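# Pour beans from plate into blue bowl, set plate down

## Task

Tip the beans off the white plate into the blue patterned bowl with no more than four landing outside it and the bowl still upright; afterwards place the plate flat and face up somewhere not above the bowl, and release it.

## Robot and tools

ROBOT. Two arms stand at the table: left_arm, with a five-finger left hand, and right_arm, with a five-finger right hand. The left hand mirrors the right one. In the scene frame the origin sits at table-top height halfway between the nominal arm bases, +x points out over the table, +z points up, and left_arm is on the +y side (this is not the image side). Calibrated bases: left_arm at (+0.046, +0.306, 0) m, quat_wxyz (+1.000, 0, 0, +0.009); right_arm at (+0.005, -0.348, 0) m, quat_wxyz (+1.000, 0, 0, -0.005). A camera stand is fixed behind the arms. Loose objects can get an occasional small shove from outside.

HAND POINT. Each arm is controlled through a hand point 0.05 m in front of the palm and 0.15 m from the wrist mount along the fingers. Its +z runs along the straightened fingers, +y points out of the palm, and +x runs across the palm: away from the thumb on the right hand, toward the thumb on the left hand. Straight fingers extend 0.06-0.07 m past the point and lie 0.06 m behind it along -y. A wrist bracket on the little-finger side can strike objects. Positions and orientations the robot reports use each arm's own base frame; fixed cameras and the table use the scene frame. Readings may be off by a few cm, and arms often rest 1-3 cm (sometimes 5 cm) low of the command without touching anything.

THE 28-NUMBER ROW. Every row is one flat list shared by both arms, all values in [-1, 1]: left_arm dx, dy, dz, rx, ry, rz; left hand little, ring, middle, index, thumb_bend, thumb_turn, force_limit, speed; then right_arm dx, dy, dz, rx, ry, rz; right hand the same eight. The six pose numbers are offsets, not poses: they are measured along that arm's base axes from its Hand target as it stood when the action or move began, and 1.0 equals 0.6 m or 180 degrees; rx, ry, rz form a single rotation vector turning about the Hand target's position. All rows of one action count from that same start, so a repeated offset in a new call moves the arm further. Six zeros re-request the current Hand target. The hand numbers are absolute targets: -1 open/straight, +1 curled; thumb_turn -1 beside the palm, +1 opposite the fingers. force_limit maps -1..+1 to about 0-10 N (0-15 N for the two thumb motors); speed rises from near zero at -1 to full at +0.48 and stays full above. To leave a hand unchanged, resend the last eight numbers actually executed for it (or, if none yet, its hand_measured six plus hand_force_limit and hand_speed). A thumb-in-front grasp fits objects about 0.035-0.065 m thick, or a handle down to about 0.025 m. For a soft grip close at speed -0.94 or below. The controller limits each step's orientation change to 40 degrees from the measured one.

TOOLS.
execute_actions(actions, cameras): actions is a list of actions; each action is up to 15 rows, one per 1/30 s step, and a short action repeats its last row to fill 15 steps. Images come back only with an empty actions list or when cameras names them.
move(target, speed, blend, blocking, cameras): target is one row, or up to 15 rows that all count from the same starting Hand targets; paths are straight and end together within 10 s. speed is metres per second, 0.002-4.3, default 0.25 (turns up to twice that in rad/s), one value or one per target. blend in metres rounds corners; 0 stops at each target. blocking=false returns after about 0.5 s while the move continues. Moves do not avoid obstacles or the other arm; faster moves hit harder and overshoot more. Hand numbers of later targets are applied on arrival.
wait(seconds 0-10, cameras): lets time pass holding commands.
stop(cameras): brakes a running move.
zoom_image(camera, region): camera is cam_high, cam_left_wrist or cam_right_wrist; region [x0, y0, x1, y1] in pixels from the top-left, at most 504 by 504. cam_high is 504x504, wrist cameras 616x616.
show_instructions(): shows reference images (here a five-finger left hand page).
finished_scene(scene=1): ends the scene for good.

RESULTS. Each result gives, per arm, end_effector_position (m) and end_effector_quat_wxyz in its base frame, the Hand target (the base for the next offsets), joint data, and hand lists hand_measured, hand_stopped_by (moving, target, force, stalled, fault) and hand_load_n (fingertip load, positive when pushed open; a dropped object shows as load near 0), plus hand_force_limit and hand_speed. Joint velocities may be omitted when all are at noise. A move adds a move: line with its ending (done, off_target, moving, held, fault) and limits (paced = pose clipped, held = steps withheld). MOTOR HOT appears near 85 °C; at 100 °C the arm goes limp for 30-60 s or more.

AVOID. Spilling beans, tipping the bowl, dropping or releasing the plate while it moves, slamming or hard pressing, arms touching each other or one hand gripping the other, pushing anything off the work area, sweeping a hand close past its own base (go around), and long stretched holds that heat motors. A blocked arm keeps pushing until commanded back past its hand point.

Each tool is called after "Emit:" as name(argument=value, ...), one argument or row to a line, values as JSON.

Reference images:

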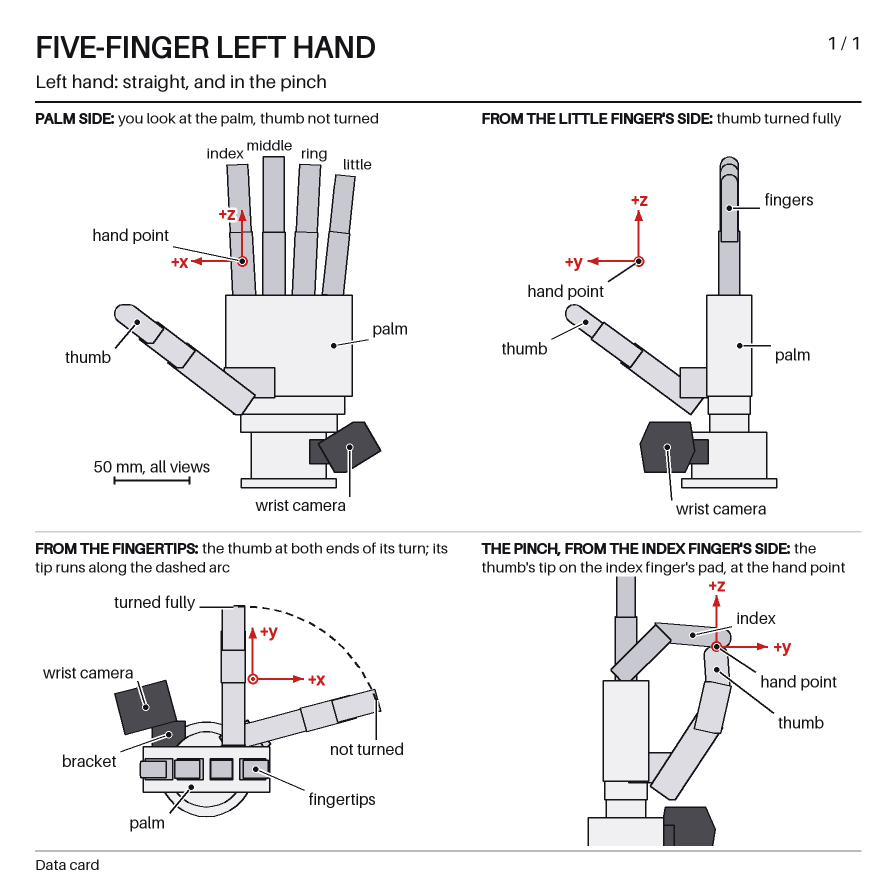

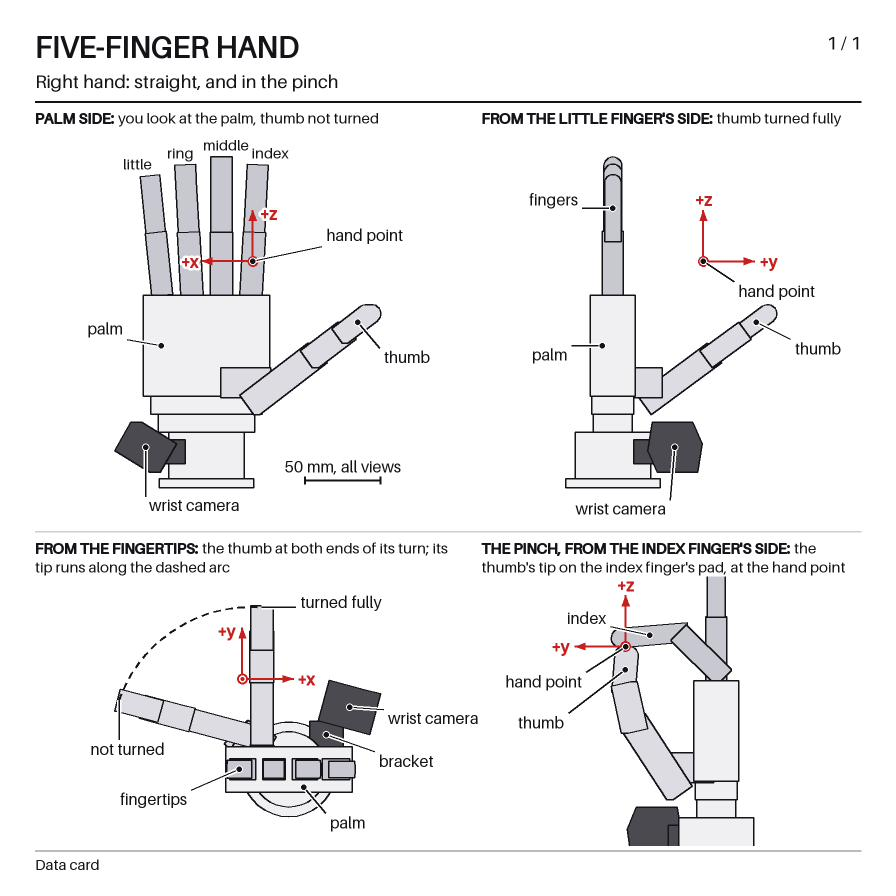

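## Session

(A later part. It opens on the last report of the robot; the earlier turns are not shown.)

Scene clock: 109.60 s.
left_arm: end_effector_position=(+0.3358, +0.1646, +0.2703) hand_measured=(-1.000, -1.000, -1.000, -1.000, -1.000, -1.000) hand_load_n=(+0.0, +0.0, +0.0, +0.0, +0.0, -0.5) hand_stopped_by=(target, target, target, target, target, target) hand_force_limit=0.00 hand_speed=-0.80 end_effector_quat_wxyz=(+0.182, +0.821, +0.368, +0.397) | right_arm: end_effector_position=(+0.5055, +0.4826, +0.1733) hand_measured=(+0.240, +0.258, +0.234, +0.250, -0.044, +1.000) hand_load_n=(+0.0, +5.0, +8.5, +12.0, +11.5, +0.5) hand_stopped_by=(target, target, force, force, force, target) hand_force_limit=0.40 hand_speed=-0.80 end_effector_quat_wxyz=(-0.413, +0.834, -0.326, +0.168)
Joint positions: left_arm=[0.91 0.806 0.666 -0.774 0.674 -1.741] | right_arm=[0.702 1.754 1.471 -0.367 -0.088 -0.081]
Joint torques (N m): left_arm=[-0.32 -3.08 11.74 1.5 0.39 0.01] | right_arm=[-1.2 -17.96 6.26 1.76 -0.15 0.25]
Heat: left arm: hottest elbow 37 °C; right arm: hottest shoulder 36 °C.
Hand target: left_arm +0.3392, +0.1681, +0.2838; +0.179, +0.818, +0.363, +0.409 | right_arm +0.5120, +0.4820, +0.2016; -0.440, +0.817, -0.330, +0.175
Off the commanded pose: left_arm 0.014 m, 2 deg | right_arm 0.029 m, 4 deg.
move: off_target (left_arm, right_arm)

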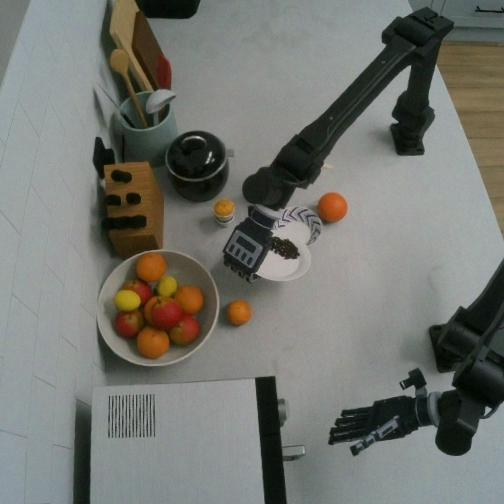

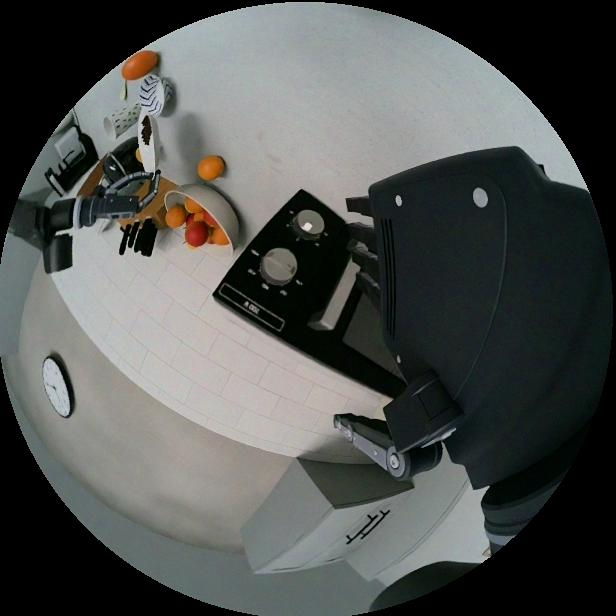

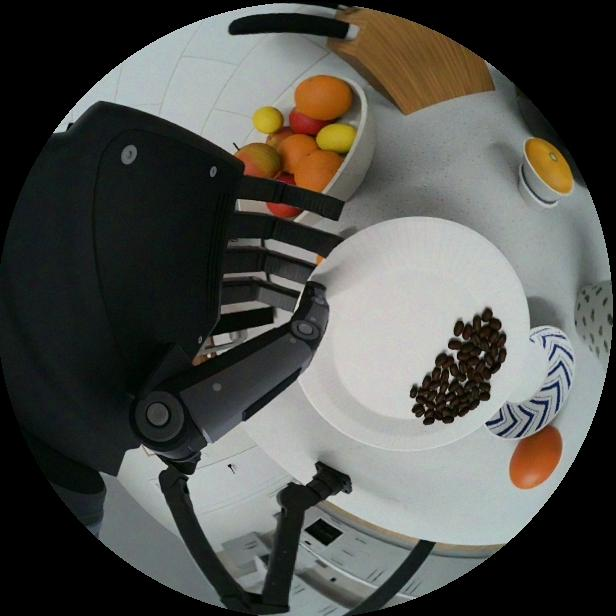

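Emit:
move(
  target=[
    [0,0,0,0,0,0,-1,-1,-1,-1,-1,-1,0,-0.8, -0.0177,-0.0072,0.038,0.048,-0.013,0,0.24,0.26,0.28,0.28,0.36,1,0.4,-0.8],
    [0,0,0,0,0,0,-1,-1,-1,-1,-1,-1,0,-0.8, -0.0355,-0.0272,0.0857,0.0893,-0.050,0,0.24,0.26,0.28,0.28,0.36,1,0.4,-0.8],
  ],
  speed=0.1,
  blend=0.01,
  cameras=["all"],
)

Emit:
zoom_image(
  camera="cam_right_wrist",
  region=[200, 180, 600, 480],
)

Emit:
zoom_image(
  camera="cam_left_wrist",
  region=[20, 20, 260, 260],
)

Emit:
zoom_image(
  camera="cam_high",
  region=[220, 160, 380, 320],
)

Scene clock: 114.03 s.
left_arm: end_effector_position=(+0.3358, +0.1646, +0.2703) hand_measured=(-1.000, -1.000, -1.000, -1.000, -1.000, -1.000) hand_load_n=(+0.0, +0.0, +0.0, +0.0, +0.0, +0.0) hand_stopped_by=(target, target, target, target, target, target) hand_force_limit=0.00 hand_speed=-0.80 end_effector_quat_wxyz=(+0.182, +0.821, +0.368, +0.397) | right_arm: end_effector_position=(+0.4855, +0.4698, +0.2267) hand_measured=(+0.240, +0.258, +0.234, +0.250, -0.044, +1.000) hand_load_n=(+0.0, +5.0, +9.0, +11.5, +12.0, +1.0) hand_stopped_by=(target, target, force, force, force, target) hand_force_limit=0.40 hand_speed=-0.80 end_effector_quat_wxyz=(-0.551, +0.751, -0.315, +0.185)
Joint positions: left_arm=[0.91 0.806 0.666 -0.774 0.674 -1.741] | right_arm=[0.676 1.574 1.199 0.039 -0.163 0.016]
Joint torques (N m): left_arm=[-0.5 -2.9 11.74 1.36 0.39 -0.05] | right_arm=[-1.38 -14.45 6.31 2.22 -0.18 0.22]
Heat: left arm: hottest elbow 37 °C; right arm: hottest shoulder 36 °C.
Hand target: left_arm +0.3392, +0.1681, +0.2838; +0.179, +0.818, +0.363, +0.409 | right_arm +0.4907, +0.4658, +0.2529; -0.574, +0.731, -0.316, +0.191
Off the commanded pose: left_arm 0.014 m, 2 deg | right_arm 0.027 m, 4 deg.
move: off_target (left_arm, right_arm)

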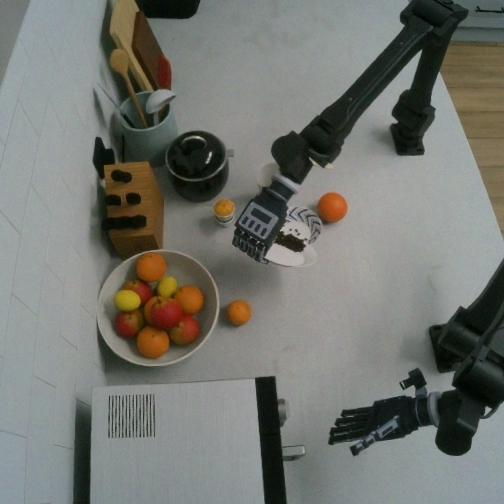

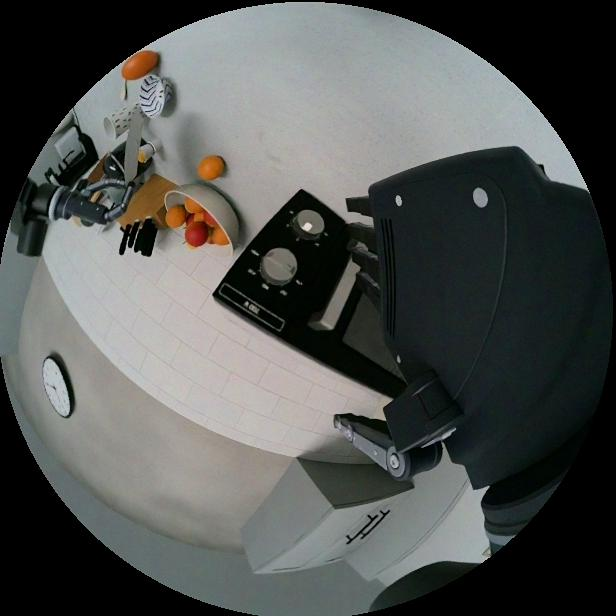

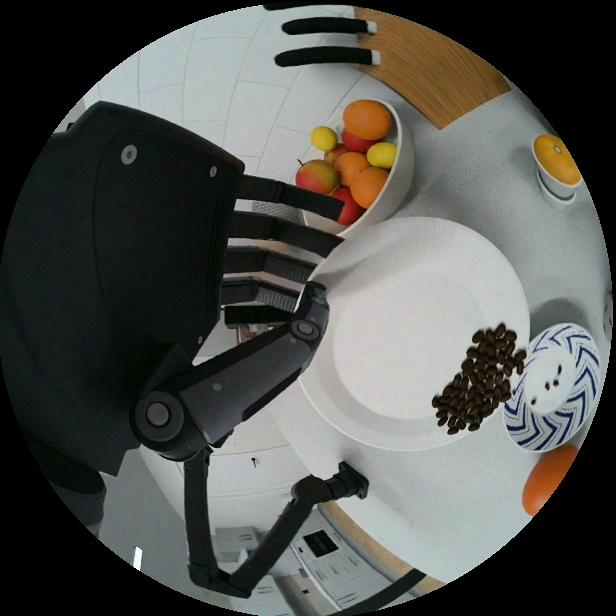

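Scaled by 1.260 from the camera's 616x616 image, which has a finer 880x880 frame.

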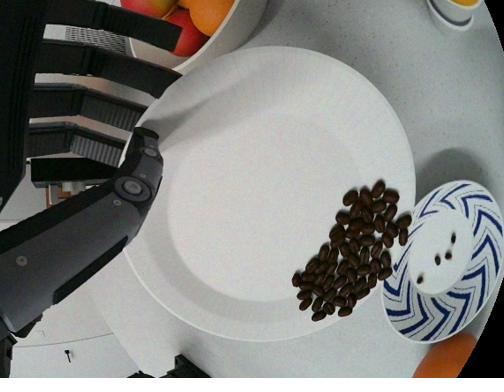

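Scaled by 2.100 from the camera's 616x616 image, which has a finer 880x880 frame.

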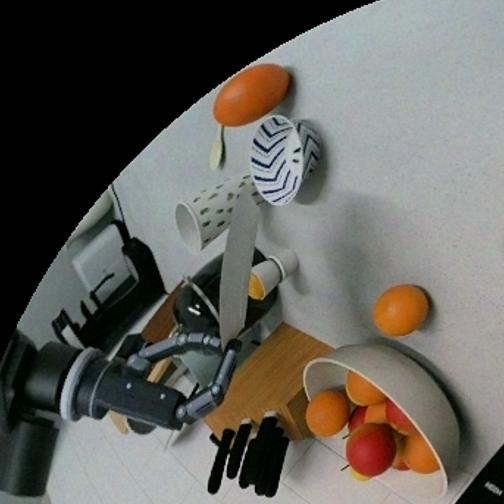

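Scaled by 3.150 from the camera's 504x504 image, which has a finer 720x720 frame.

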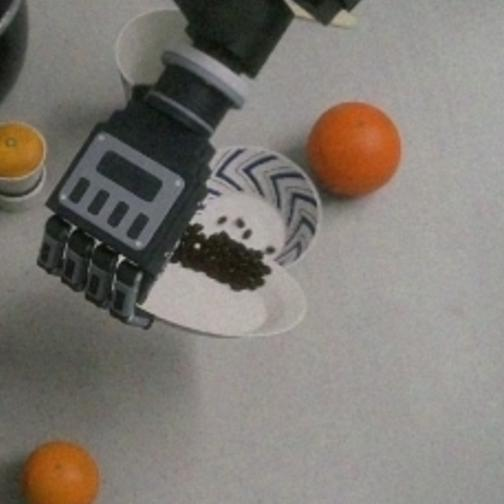

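Emit:
move(
  target=[
    [0,0,0,0,0,0,-1,-1,-1,-1,-1,-1,0,-0.8, -0.0033,-0.042,0.0,0.0148,0.0166,0,0.24,0.26,0.28,0.28,0.36,1,0.4,-0.8],
    [0,0,0,0,0,0,-1,-1,-1,-1,-1,-1,0,-0.8, -0.028,-0.081,0.038,0.056,-0.020,0,0.24,0.26,0.28,0.28,0.36,1,0.4,-0.8],
  ],
  speed=0.1,
  blend=0.005,
  cameras=["all"],
)

Emit:
zoom_image(
  camera="cam_right_wrist",
  region=[200, 180, 600, 480],
)

Emit:
zoom_image(
  camera="cam_left_wrist",
  region=[20, 20, 260, 260],
)

Emit:
zoom_image(
  camera="cam_high",
  region=[220, 160, 380, 320],
)

Scene clock: 117.37 s.
left_arm: end_effector_position=(+0.3358, +0.1646, +0.2703) hand_measured=(-1.000, -1.000, -1.000, -1.000, -1.000, -1.000) hand_load_n=(+0.0, +0.0, +0.0, +0.0, +0.0, +0.0) hand_stopped_by=(target, target, target, target, target, target) hand_force_limit=0.00 hand_speed=-0.80 end_effector_quat_wxyz=(+0.182, +0.821, +0.368, +0.397) | right_arm: end_effector_position=(+0.4713, +0.4219, +0.2524) hand_measured=(+0.240, +0.258, +0.234, +0.250, -0.044, +1.000) hand_load_n=(+0.0, +5.0, +8.5, +12.0, +12.0, +1.0) hand_stopped_by=(target, target, force, force, force, target) hand_force_limit=0.40 hand_speed=-0.80 end_effector_quat_wxyz=(-0.625, +0.690, -0.317, +0.180)
Joint positions: left_arm=[0.91 0.806 0.666 -0.774 0.674 -1.741] | right_arm=[0.594 1.448 0.997 0.293 -0.263 0.108]
Joint torques (N m): left_arm=[-0.79 -2.84 11.73 1.29 0.4 -0.02] | right_arm=[-0.56 -13.04 6.02 2.04 -0.11 0.22]
Heat: left arm: hottest elbow 37 °C; right arm: hottest shoulder 36 °C.
Hand target: left_arm +0.3392, +0.1681, +0.2838; +0.179, +0.818, +0.363, +0.409 | right_arm +0.4738, +0.4172, +0.2758; -0.645, +0.672, -0.313, +0.185
Off the commanded pose: left_arm 0.014 m, 2 deg | right_arm 0.024 m, 3 deg.
move: off_target (left_arm, right_arm)

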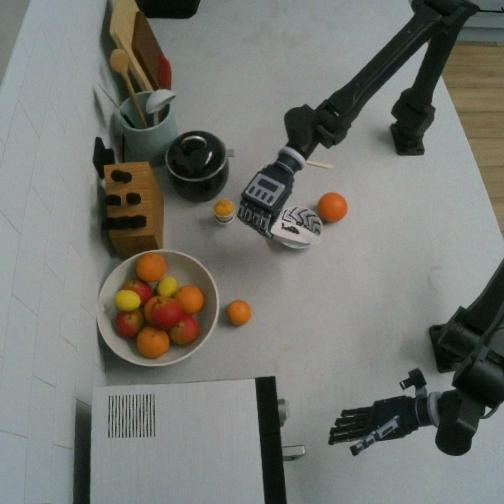

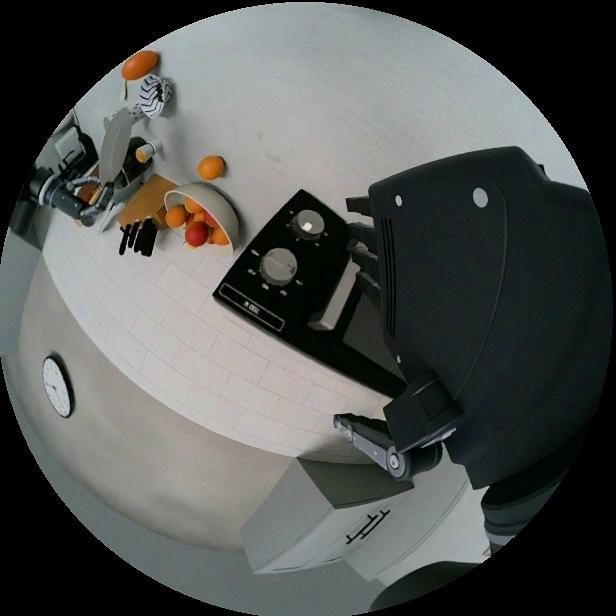

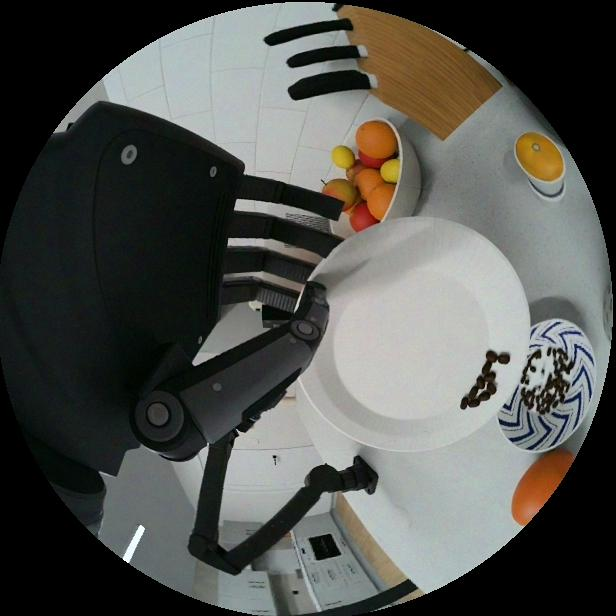

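Scaled by 1.260 from the camera's 616x616 image, which has a finer 880x880 frame.

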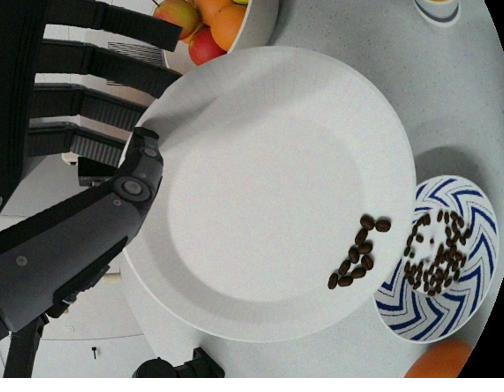

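Scaled by 2.100 from the camera's 616x616 image, which has a finer 880x880 frame.

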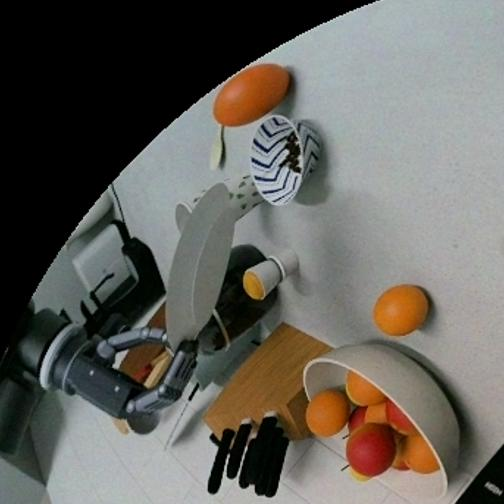

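Scaled by 3.150 from the camera's 504x504 image, which has a finer 720x720 frame.

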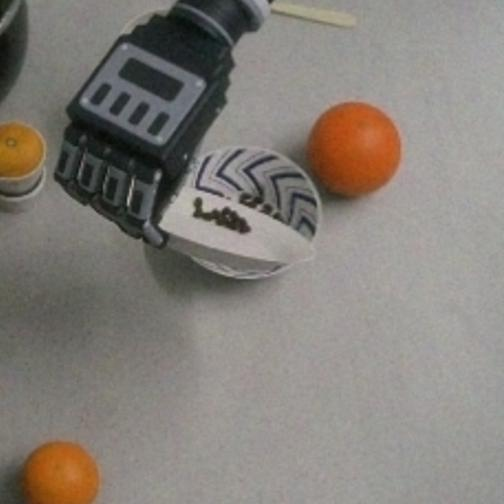

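Emit:
move(
  target=[
    [0,0,0,0,0,0,-1,-1,-1,-1,-1,-1,0,-0.8, -0.043,-0.048,0.047,0.062,-0.0556,0,0.24,0.26,0.28,0.28,0.36,1,0.4,-0.8],
    [0,0,0,0,0,0,-1,-1,-1,-1,-1,-1,0,-0.8, -0.085,-0.094,0.075,0.110,-0.098,0,0.24,0.26,0.28,0.28,0.36,1,0.4,-0.8],
  ],
  speed=0.12,
  blend=0.01,
  cameras=["all"],
)

Emit:
zoom_image(
  camera="cam_right_wrist",
  region=[200, 180, 600, 480],
)

Emit:
zoom_image(
  camera="cam_left_wrist",
  region=[20, 20, 260, 260],
)

Emit:
zoom_image(
  camera="cam_high",
  region=[220, 160, 380, 320],
)

Scene clock: 120.97 s.
left_arm: end_effector_position=(+0.3358, +0.1646, +0.2703) hand_measured=(-1.000, -1.000, -1.000, -1.000, -1.000, -1.000) hand_load_n=(+0.0, +0.0, +0.0, +0.0, +0.0, +0.0) hand_stopped_by=(target, target, target, target, target, target) hand_force_limit=0.00 hand_speed=-0.80 end_effector_quat_wxyz=(+0.182, +0.821, +0.368, +0.397) | right_arm: end_effector_position=(+0.4227, +0.3692, +0.3028) hand_measured=(+0.240, +0.258, +0.234, +0.250, -0.044, +1.000) hand_load_n=(+0.0, +5.0, +8.5, +11.5, +12.0, +0.5) hand_stopped_by=(target, target, force, force, force, target) hand_force_limit=0.40 hand_speed=-0.80 end_effector_quat_wxyz=(+0.779, -0.534, +0.242, -0.223)
Joint positions: left_arm=[0.91 0.806 0.666 -0.774 0.674 -1.741] | right_arm=[0.535 1.364 0.668 1.03 -0.315 0.254]
Joint torques (N m): left_arm=[-0.56 -2.9 11.77 1.36 0.38 -0.03] | right_arm=[-0.91 -10.05 5.04 1.89 0 0.29]
Heat: left arm: hottest elbow 37 °C; right arm: hottest shoulder 36 °C.
Hand target: left_arm +0.3392, +0.1681, +0.2838; +0.179, +0.818, +0.363, +0.409 | right_arm +0.4228, +0.3608, +0.3209; +0.791, -0.515, +0.238, -0.229
Off the commanded pose: left_arm 0.014 m, 2 deg | right_arm 0.020 m, 3 deg.
move: off_target (left_arm, right_arm)

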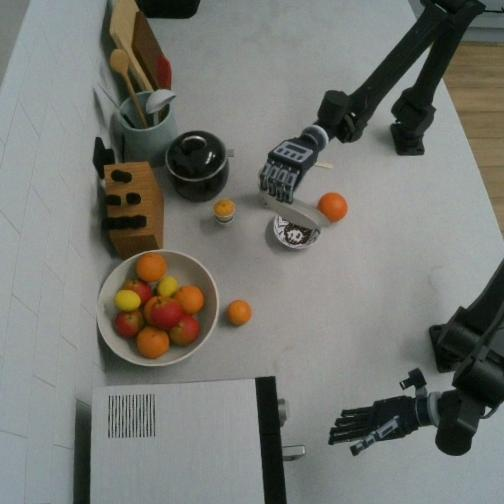

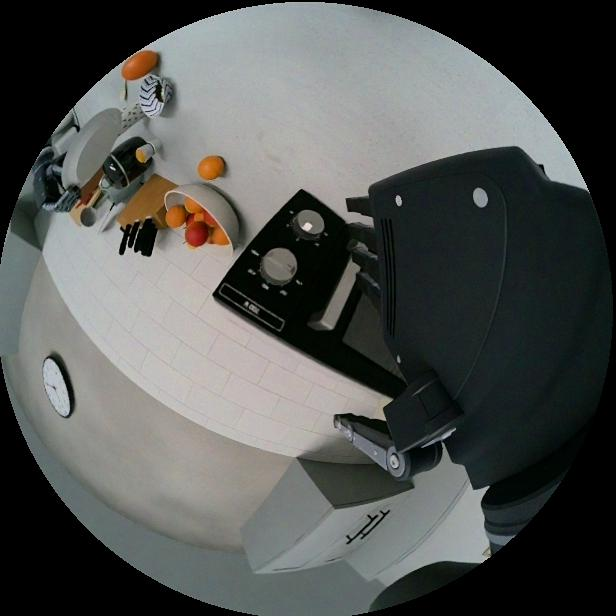

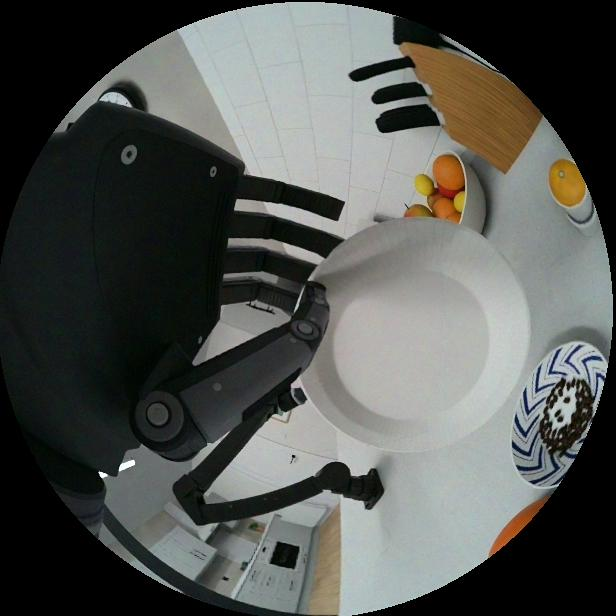

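Scaled by 1.260 from the camera's 616x616 image, which has a finer 880x880 frame.

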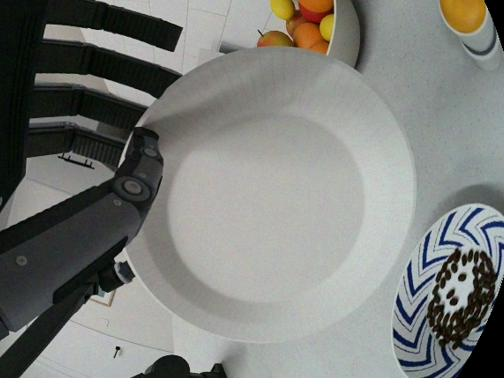

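Scaled by 2.100 from the camera's 616x616 image, which has a finer 880x880 frame.

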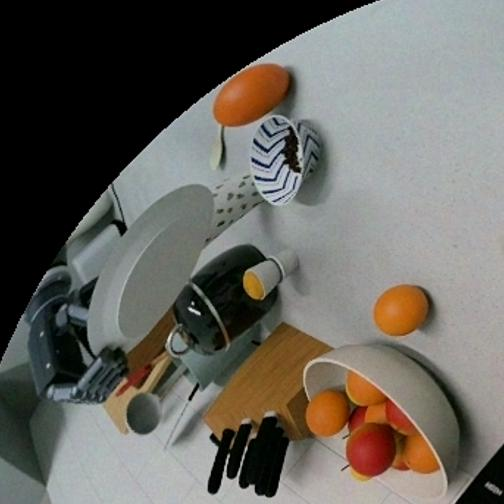

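Scaled by 3.150 from the camera's 504x504 image, which has a finer 720x720 frame.

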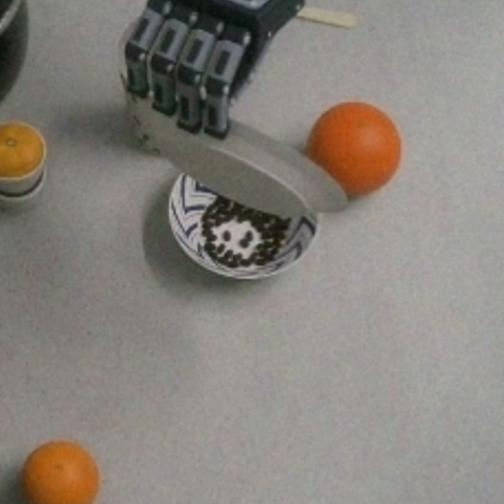

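Emit:
move(
  target=[
    [0,0,0,0,0,0,-1,-1,-1,-1,-1,-1,0,-0.8, 0,0,0.1,0,0,0,0.24,0.26,0.28,0.28,0.36,1,0.4,-0.8],
    [0,0,0,0,0,0,-1,-1,-1,-1,-1,-1,0,-0.8, -0.038,0.152,0.05,-0.1655,0.148,0,0.24,0.26,0.28,0.28,0.36,1,0.4,-0.8],
    [0,0,0,0,0,0,-1,-1,-1,-1,-1,-1,0,-0.8, -0.138,0.218,-0.088,-0.30,0.2685,0,0.24,0.26,0.28,0.28,0.36,1,0.4,-0.8],
  ],
  speed=0.2,
  blend=[0.02,0.02,0],
  cameras=["all"],
)

Emit:
zoom_image(
  camera="cam_left_wrist",
  region=[60, 0, 300, 240],
)

Emit:
zoom_image(
  camera="cam_high",
  region=[220, 160, 420, 360],
)

Scene clock: 126.73 s.
left_arm: end_effector_position=(+0.3358, +0.1646, +0.2703) hand_measured=(-1.000, -1.000, -1.000, -1.000, -1.000, -1.000) hand_load_n=(+0.0, +0.0, +0.0, +0.0, +0.0, +0.0) hand_stopped_by=(target, target, target, target, target, target) hand_force_limit=0.00 hand_speed=-0.80 end_effector_quat_wxyz=(+0.182, +0.821, +0.368, +0.397) | right_arm: end_effector_position=(+0.3356, +0.4742, +0.2422) hand_measured=(+0.240, +0.258, +0.234, +0.250, -0.044, +1.000) hand_load_n=(+0.0, +5.0, +8.5, +12.0, +12.0, +0.5) hand_stopped_by=(target, target, force, force, force, target) hand_force_limit=0.40 hand_speed=-0.80 end_effector_quat_wxyz=(-0.295, +0.863, -0.401, +0.085)
Joint positions: left_arm=[0.91 0.806 0.666 -0.774 0.674 -1.741] | right_arm=[0.892 1.557 1.509 -0.899 0.023 0.185]
Joint torques (N m): left_arm=[-0.26 -2.96 11.71 1.46 0.36 -0.02] | right_arm=[1.49 -12.16 10.5 0.23 0.19 0.23]
Heat: left arm: hottest elbow 37 °C; right arm: hottest shoulder 35 °C.
Hand target: left_arm +0.3392, +0.1681, +0.2838; +0.179, +0.818, +0.363, +0.409 | right_arm +0.3402, +0.4915, +0.2681; -0.317, +0.854, -0.403, +0.087
Off the commanded pose: left_arm 0.014 m, 2 deg | right_arm 0.032 m, 3 deg.
move: off_target (left_arm, right_arm)

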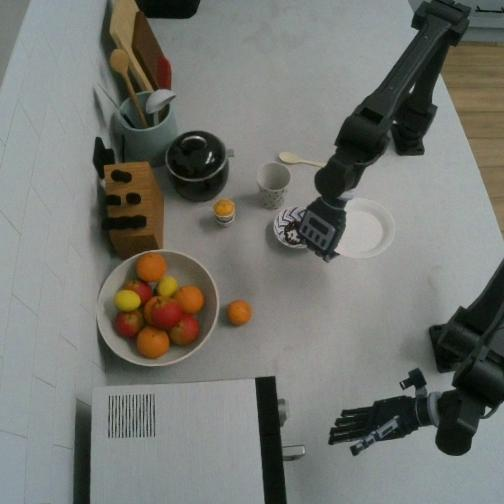

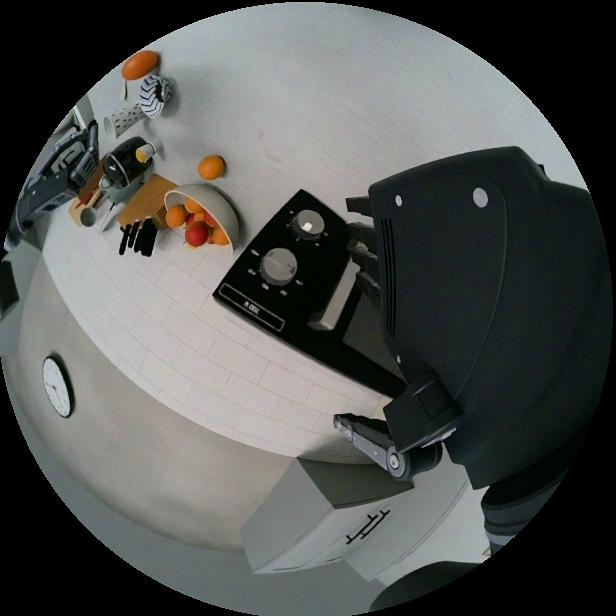

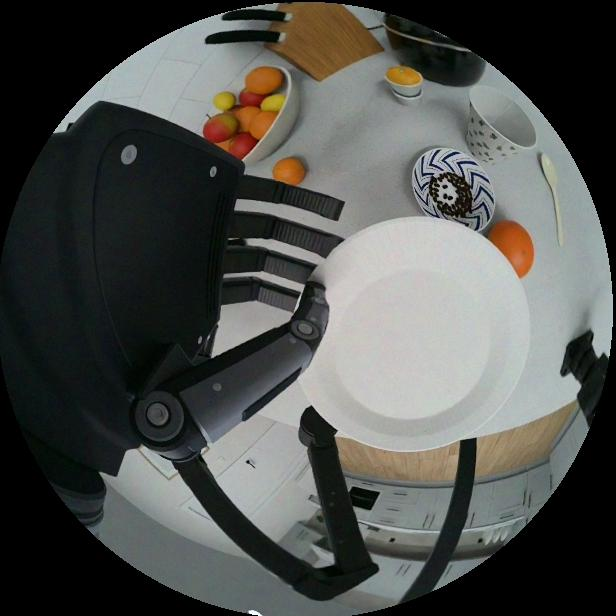

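Scaled by 2.100 from the camera's 616x616 image, which has a finer 880x880 frame.

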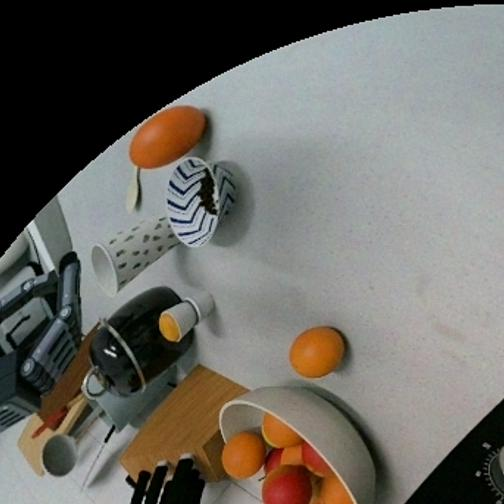

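Scaled by 2.520 from the camera's 504x504 image, which has a finer 720x720 frame.

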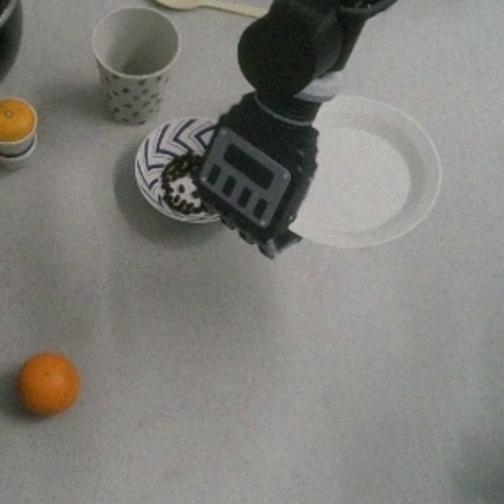

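Emit:
move(
  target=[
    [0,0,0,0,0,0,-1,-1,-1,-1,-1,-1,0,-0.8, 0.007,0.077,-0.17,-0.022,-0.017,0,0.24,0.26,0.28,0.28,0.36,1,0.4,-0.8],
    [0,0,0,0,0,0,-1,-1,-1,-1,-1,-1,0,-0.8, 0.007,0.077,-0.25,-0.022,-0.017,0,0.24,0.26,0.28,0.28,0.36,1,0.4,-0.8],
  ],
  speed=[0.2,0.1],
  cameras=["all"],
)

Emit:
zoom_image(
  camera="cam_left_wrist",
  region=[100, 0, 300, 200],
)

Emit:
zoom_image(
  camera="cam_high",
  region=[250, 190, 410, 350],
)

Scene clock: 129.67 s.
left_arm: end_effector_position=(+0.3358, +0.1646, +0.2703) hand_measured=(-1.000, -1.000, -1.000, -1.000, -1.000, -1.000) hand_load_n=(+0.0, +0.0, +0.0, +0.0, +0.0, +0.0) hand_stopped_by=(target, target, target, target, target, target) hand_force_limit=0.00 hand_speed=-0.80 end_effector_quat_wxyz=(+0.182, +0.821, +0.368, +0.397) | right_arm: end_effector_position=(+0.3437, +0.5289, +0.1167) hand_measured=(+0.240, +0.258, +0.234, +0.250, -0.044, +1.000) hand_load_n=(+0.0, +5.0, +9.0, +12.0, +12.0, +1.0) hand_stopped_by=(target, target, force, force, force, target) hand_force_limit=0.40 hand_speed=-0.80 end_effector_quat_wxyz=(-0.287, +0.868, -0.386, +0.122)
Joint positions: left_arm=[0.91 0.806 0.666 -0.774 0.674 -1.741] | right_arm=[0.969 1.743 1.415 -0.62 0.128 0.193]
Joint torques (N m): left_arm=[-0.67 -2.78 11.66 1.4 0.36 0] | right_arm=[0.03 -14.51 6.15 1.4 0.27 0.23]
Heat: left arm: hottest elbow 37 °C; right arm: hottest shoulder 35 °C.
Hand target: left_arm +0.3392, +0.1681, +0.2838; +0.179, +0.818, +0.363, +0.409 | right_arm +0.3443, +0.5378, +0.1180; -0.298, +0.862, -0.391, +0.123
Off the commanded pose: left_arm 0.014 m, 2 deg | right_arm 0.009 m, 2 deg.
move: off_target (left_arm)

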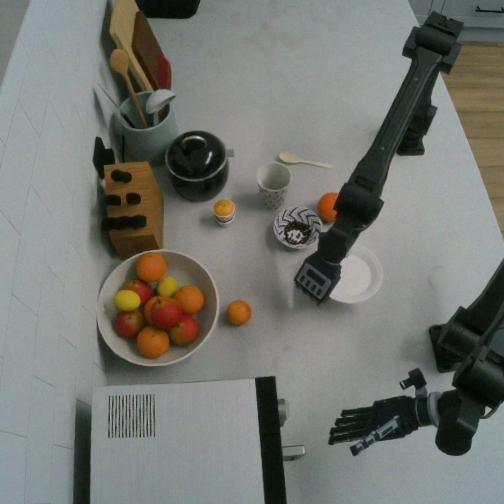

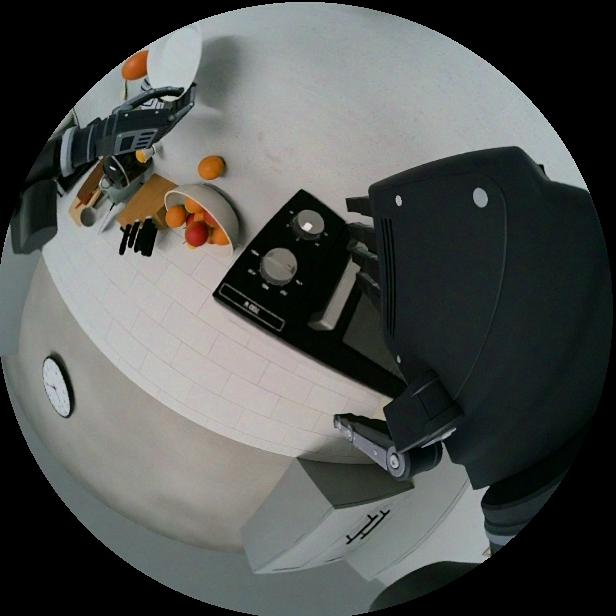

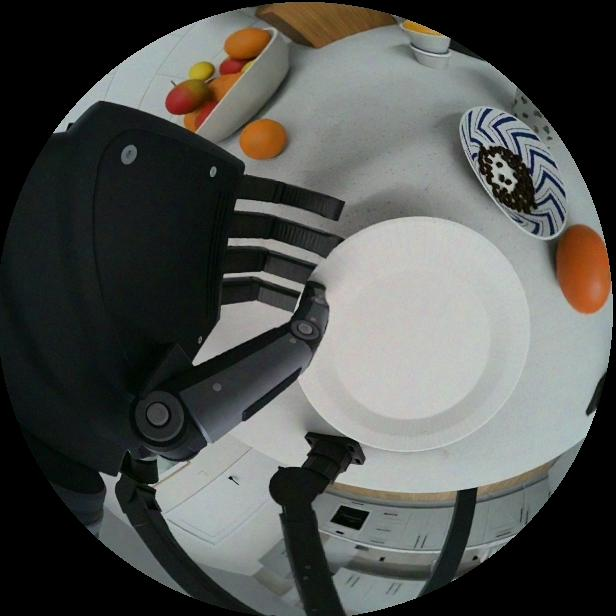

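Scaled by 2.520 from the camera's 616x616 image, which has a finer 880x880 frame.

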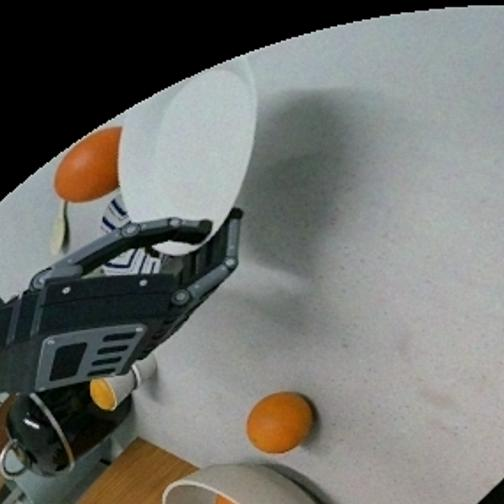

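Scaled by 3.150 from the camera's 504x504 image, which has a finer 720x720 frame.

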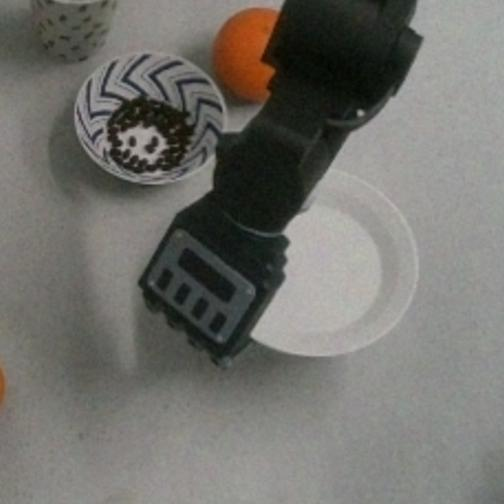

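Emit:
move(
  target=[0,0,0,0,0,0,-1,-1,-1,-1,-1,-1,0,-0.8, 0.0,0.0,-0.085,0,0,0,0.24,0.26,0.28,0.28,0.36,1,0.4,-0.8],
  speed=0.08,
  cameras=["all"],
)

Emit:
zoom_image(
  camera="cam_left_wrist",
  region=[100, 0, 300, 200],
)

Scene clock: 131.43 s.
left_arm: end_effector_position=(+0.3358, +0.1646, +0.2703) hand_measured=(-1.000, -1.000, -1.000, -1.000, -1.000, -1.000) hand_load_n=(+0.0, +0.0, +0.0, +0.0, +0.0, +0.0) hand_stopped_by=(target, target, target, target, target, target) hand_force_limit=0.00 hand_speed=-0.80 end_effector_quat_wxyz=(+0.182, +0.821, +0.368, +0.397) | right_arm: end_effector_position=(+0.3440, +0.5294, +0.0671) hand_measured=(+0.240, +0.258, +0.234, +0.250, -0.044, +1.000) hand_load_n=(+0.0, +5.0, +9.0, +12.0, +12.0, +0.5) hand_stopped_by=(target, target, force, force, force, target) hand_force_limit=0.40 hand_speed=-0.80 end_effector_quat_wxyz=(-0.288, +0.868, -0.386, +0.122)
Joint positions: left_arm=[0.91 0.806 0.666 -0.774 0.674 -1.741] | right_arm=[0.969 1.792 1.342 -0.496 0.128 0.193]
Joint torques (N m): left_arm=[-0.73 -3.02 11.63 1.33 0.36 -0.01] | right_arm=[0.38 -14.27 5.57 1.21 0.27 0.2]
Heat: left arm: hottest elbow 37 °C; right arm: hottest shoulder 35 °C.
Hand target: left_arm +0.3392, +0.1681, +0.2838; +0.179, +0.818, +0.363, +0.409 | right_arm +0.3443, +0.5378, +0.0671; -0.298, +0.862, -0.391, +0.123
Off the commanded pose: left_arm 0.014 m, 2 deg | right_arm 0.008 m, 2 deg.
move: off_target (left_arm)

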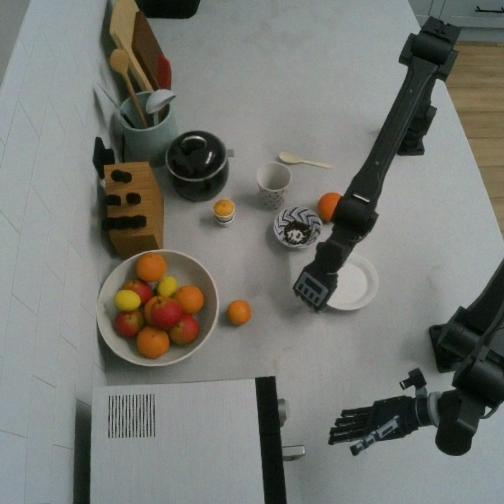

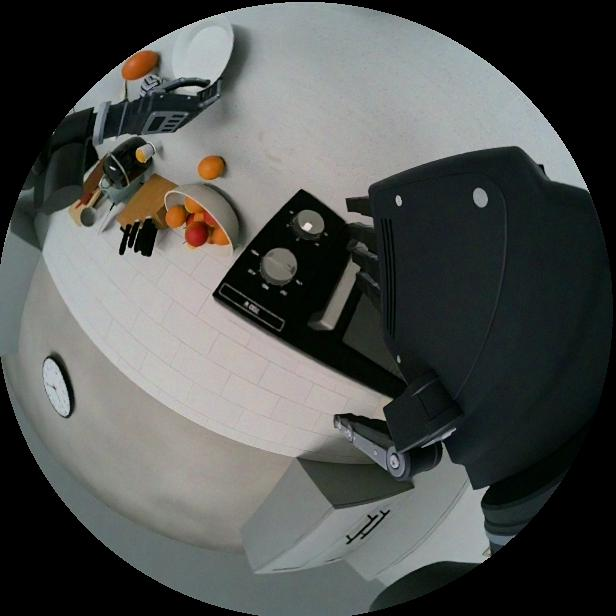

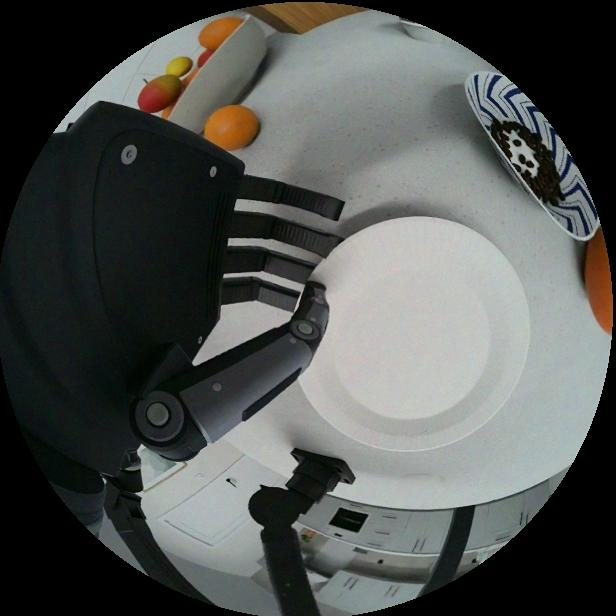

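Scaled by 2.520 from the camera's 616x616 image, which has a finer 880x880 frame.

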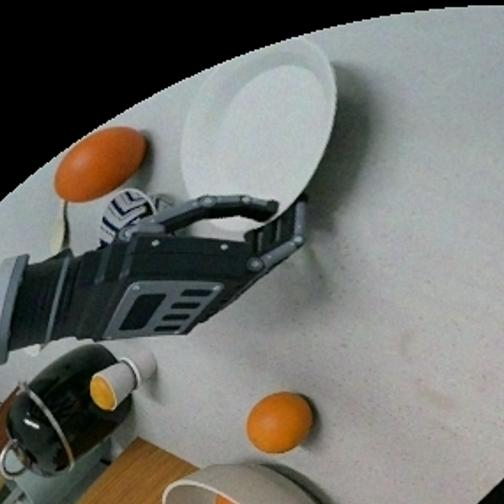

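Emit:
move(
  target=[0,0,0,0,0,0,-1,-1,-1,-1,-1,-1,0,-0.8, 0.0,0.0,-0.03,0,0,0,0.24,0.26,0.28,0.28,0.36,1,0.4,-0.8],
  speed=0.05,
  cameras=["all"],
)

Emit:
zoom_image(
  camera="cam_left_wrist",
  region=[150, 0, 270, 120],
)

Scene clock: 132.87 s.
left_arm: end_effector_position=(+0.3358, +0.1646, +0.2703) hand_measured=(-1.000, -1.000, -1.000, -1.000, -1.000, -1.000) hand_load_n=(+0.0, +0.0, +0.0, +0.0, +0.0, +0.0) hand_stopped_by=(target, target, target, target, target, target) hand_force_limit=0.00 hand_speed=-0.80 end_effector_quat_wxyz=(+0.182, +0.821, +0.368, +0.397) | right_arm: end_effector_position=(+0.3442, +0.5296, +0.0503) hand_measured=(+0.240, +0.258, +0.234, +0.250, -0.044, +1.000) hand_load_n=(+0.0, +5.0, +9.0, +12.0, +12.0, +0.5) hand_stopped_by=(target, target, force, force, force, target) hand_force_limit=0.40 hand_speed=-0.80 end_effector_quat_wxyz=(-0.289, +0.868, -0.385, +0.122)
Joint positions: left_arm=[0.91 0.806 0.666 -0.774 0.674 -1.741] | right_arm=[0.969 1.812 1.321 -0.453 0.128 0.193]
Joint torques (N m): left_arm=[-0.21 -2.96 11.7 1.39 0.38 -0.02] | right_arm=[0.62 -14.97 5.55 1.36 0.23 0.26]
Heat: left arm: hottest elbow 37 °C; right arm: hottest shoulder 35 °C.
Hand target: left_arm +0.3392, +0.1681, +0.2838; +0.179, +0.818, +0.363, +0.409 | right_arm +0.3442, +0.5377, +0.0489; -0.298, +0.862, -0.391, +0.123
Off the commanded pose: left_arm 0.014 m, 2 deg | right_arm 0.008 m, 1 deg.
move: off_target (left_arm)

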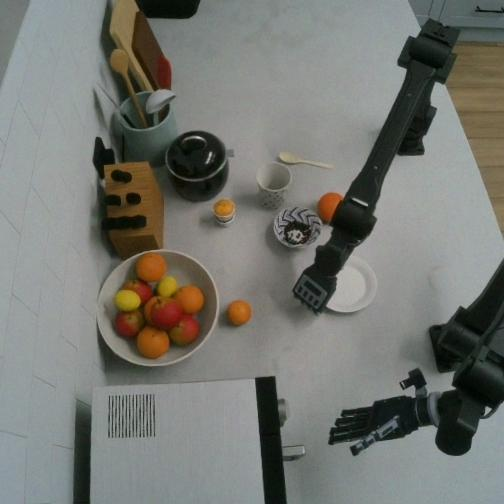

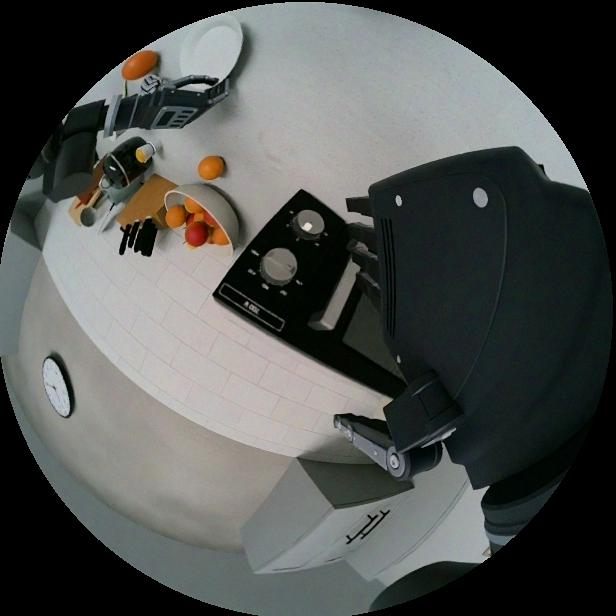

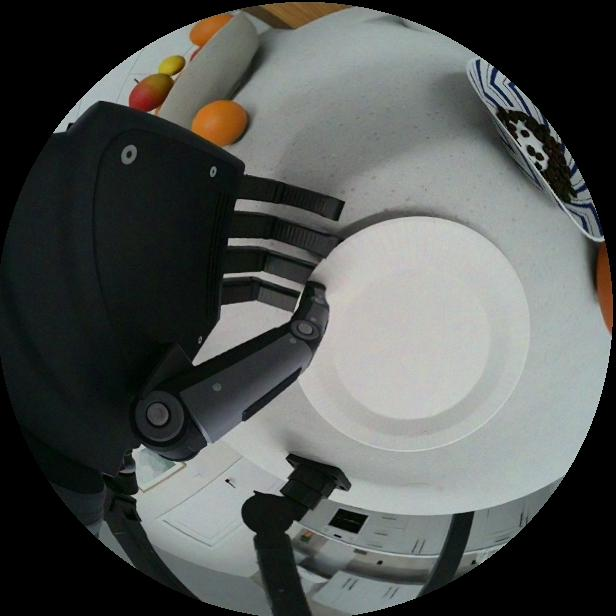

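Scaled by 4.200 from the camera's 616x616 image, which has a finer 880x880 frame.

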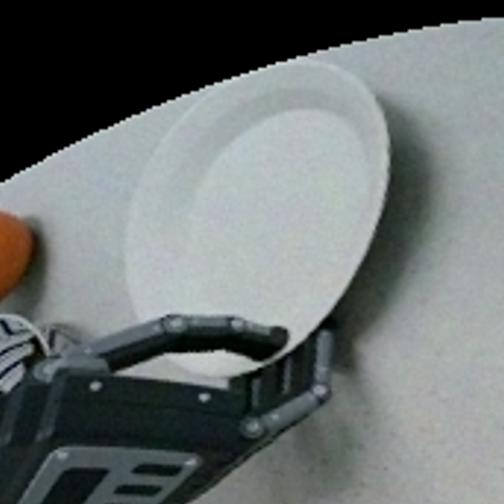

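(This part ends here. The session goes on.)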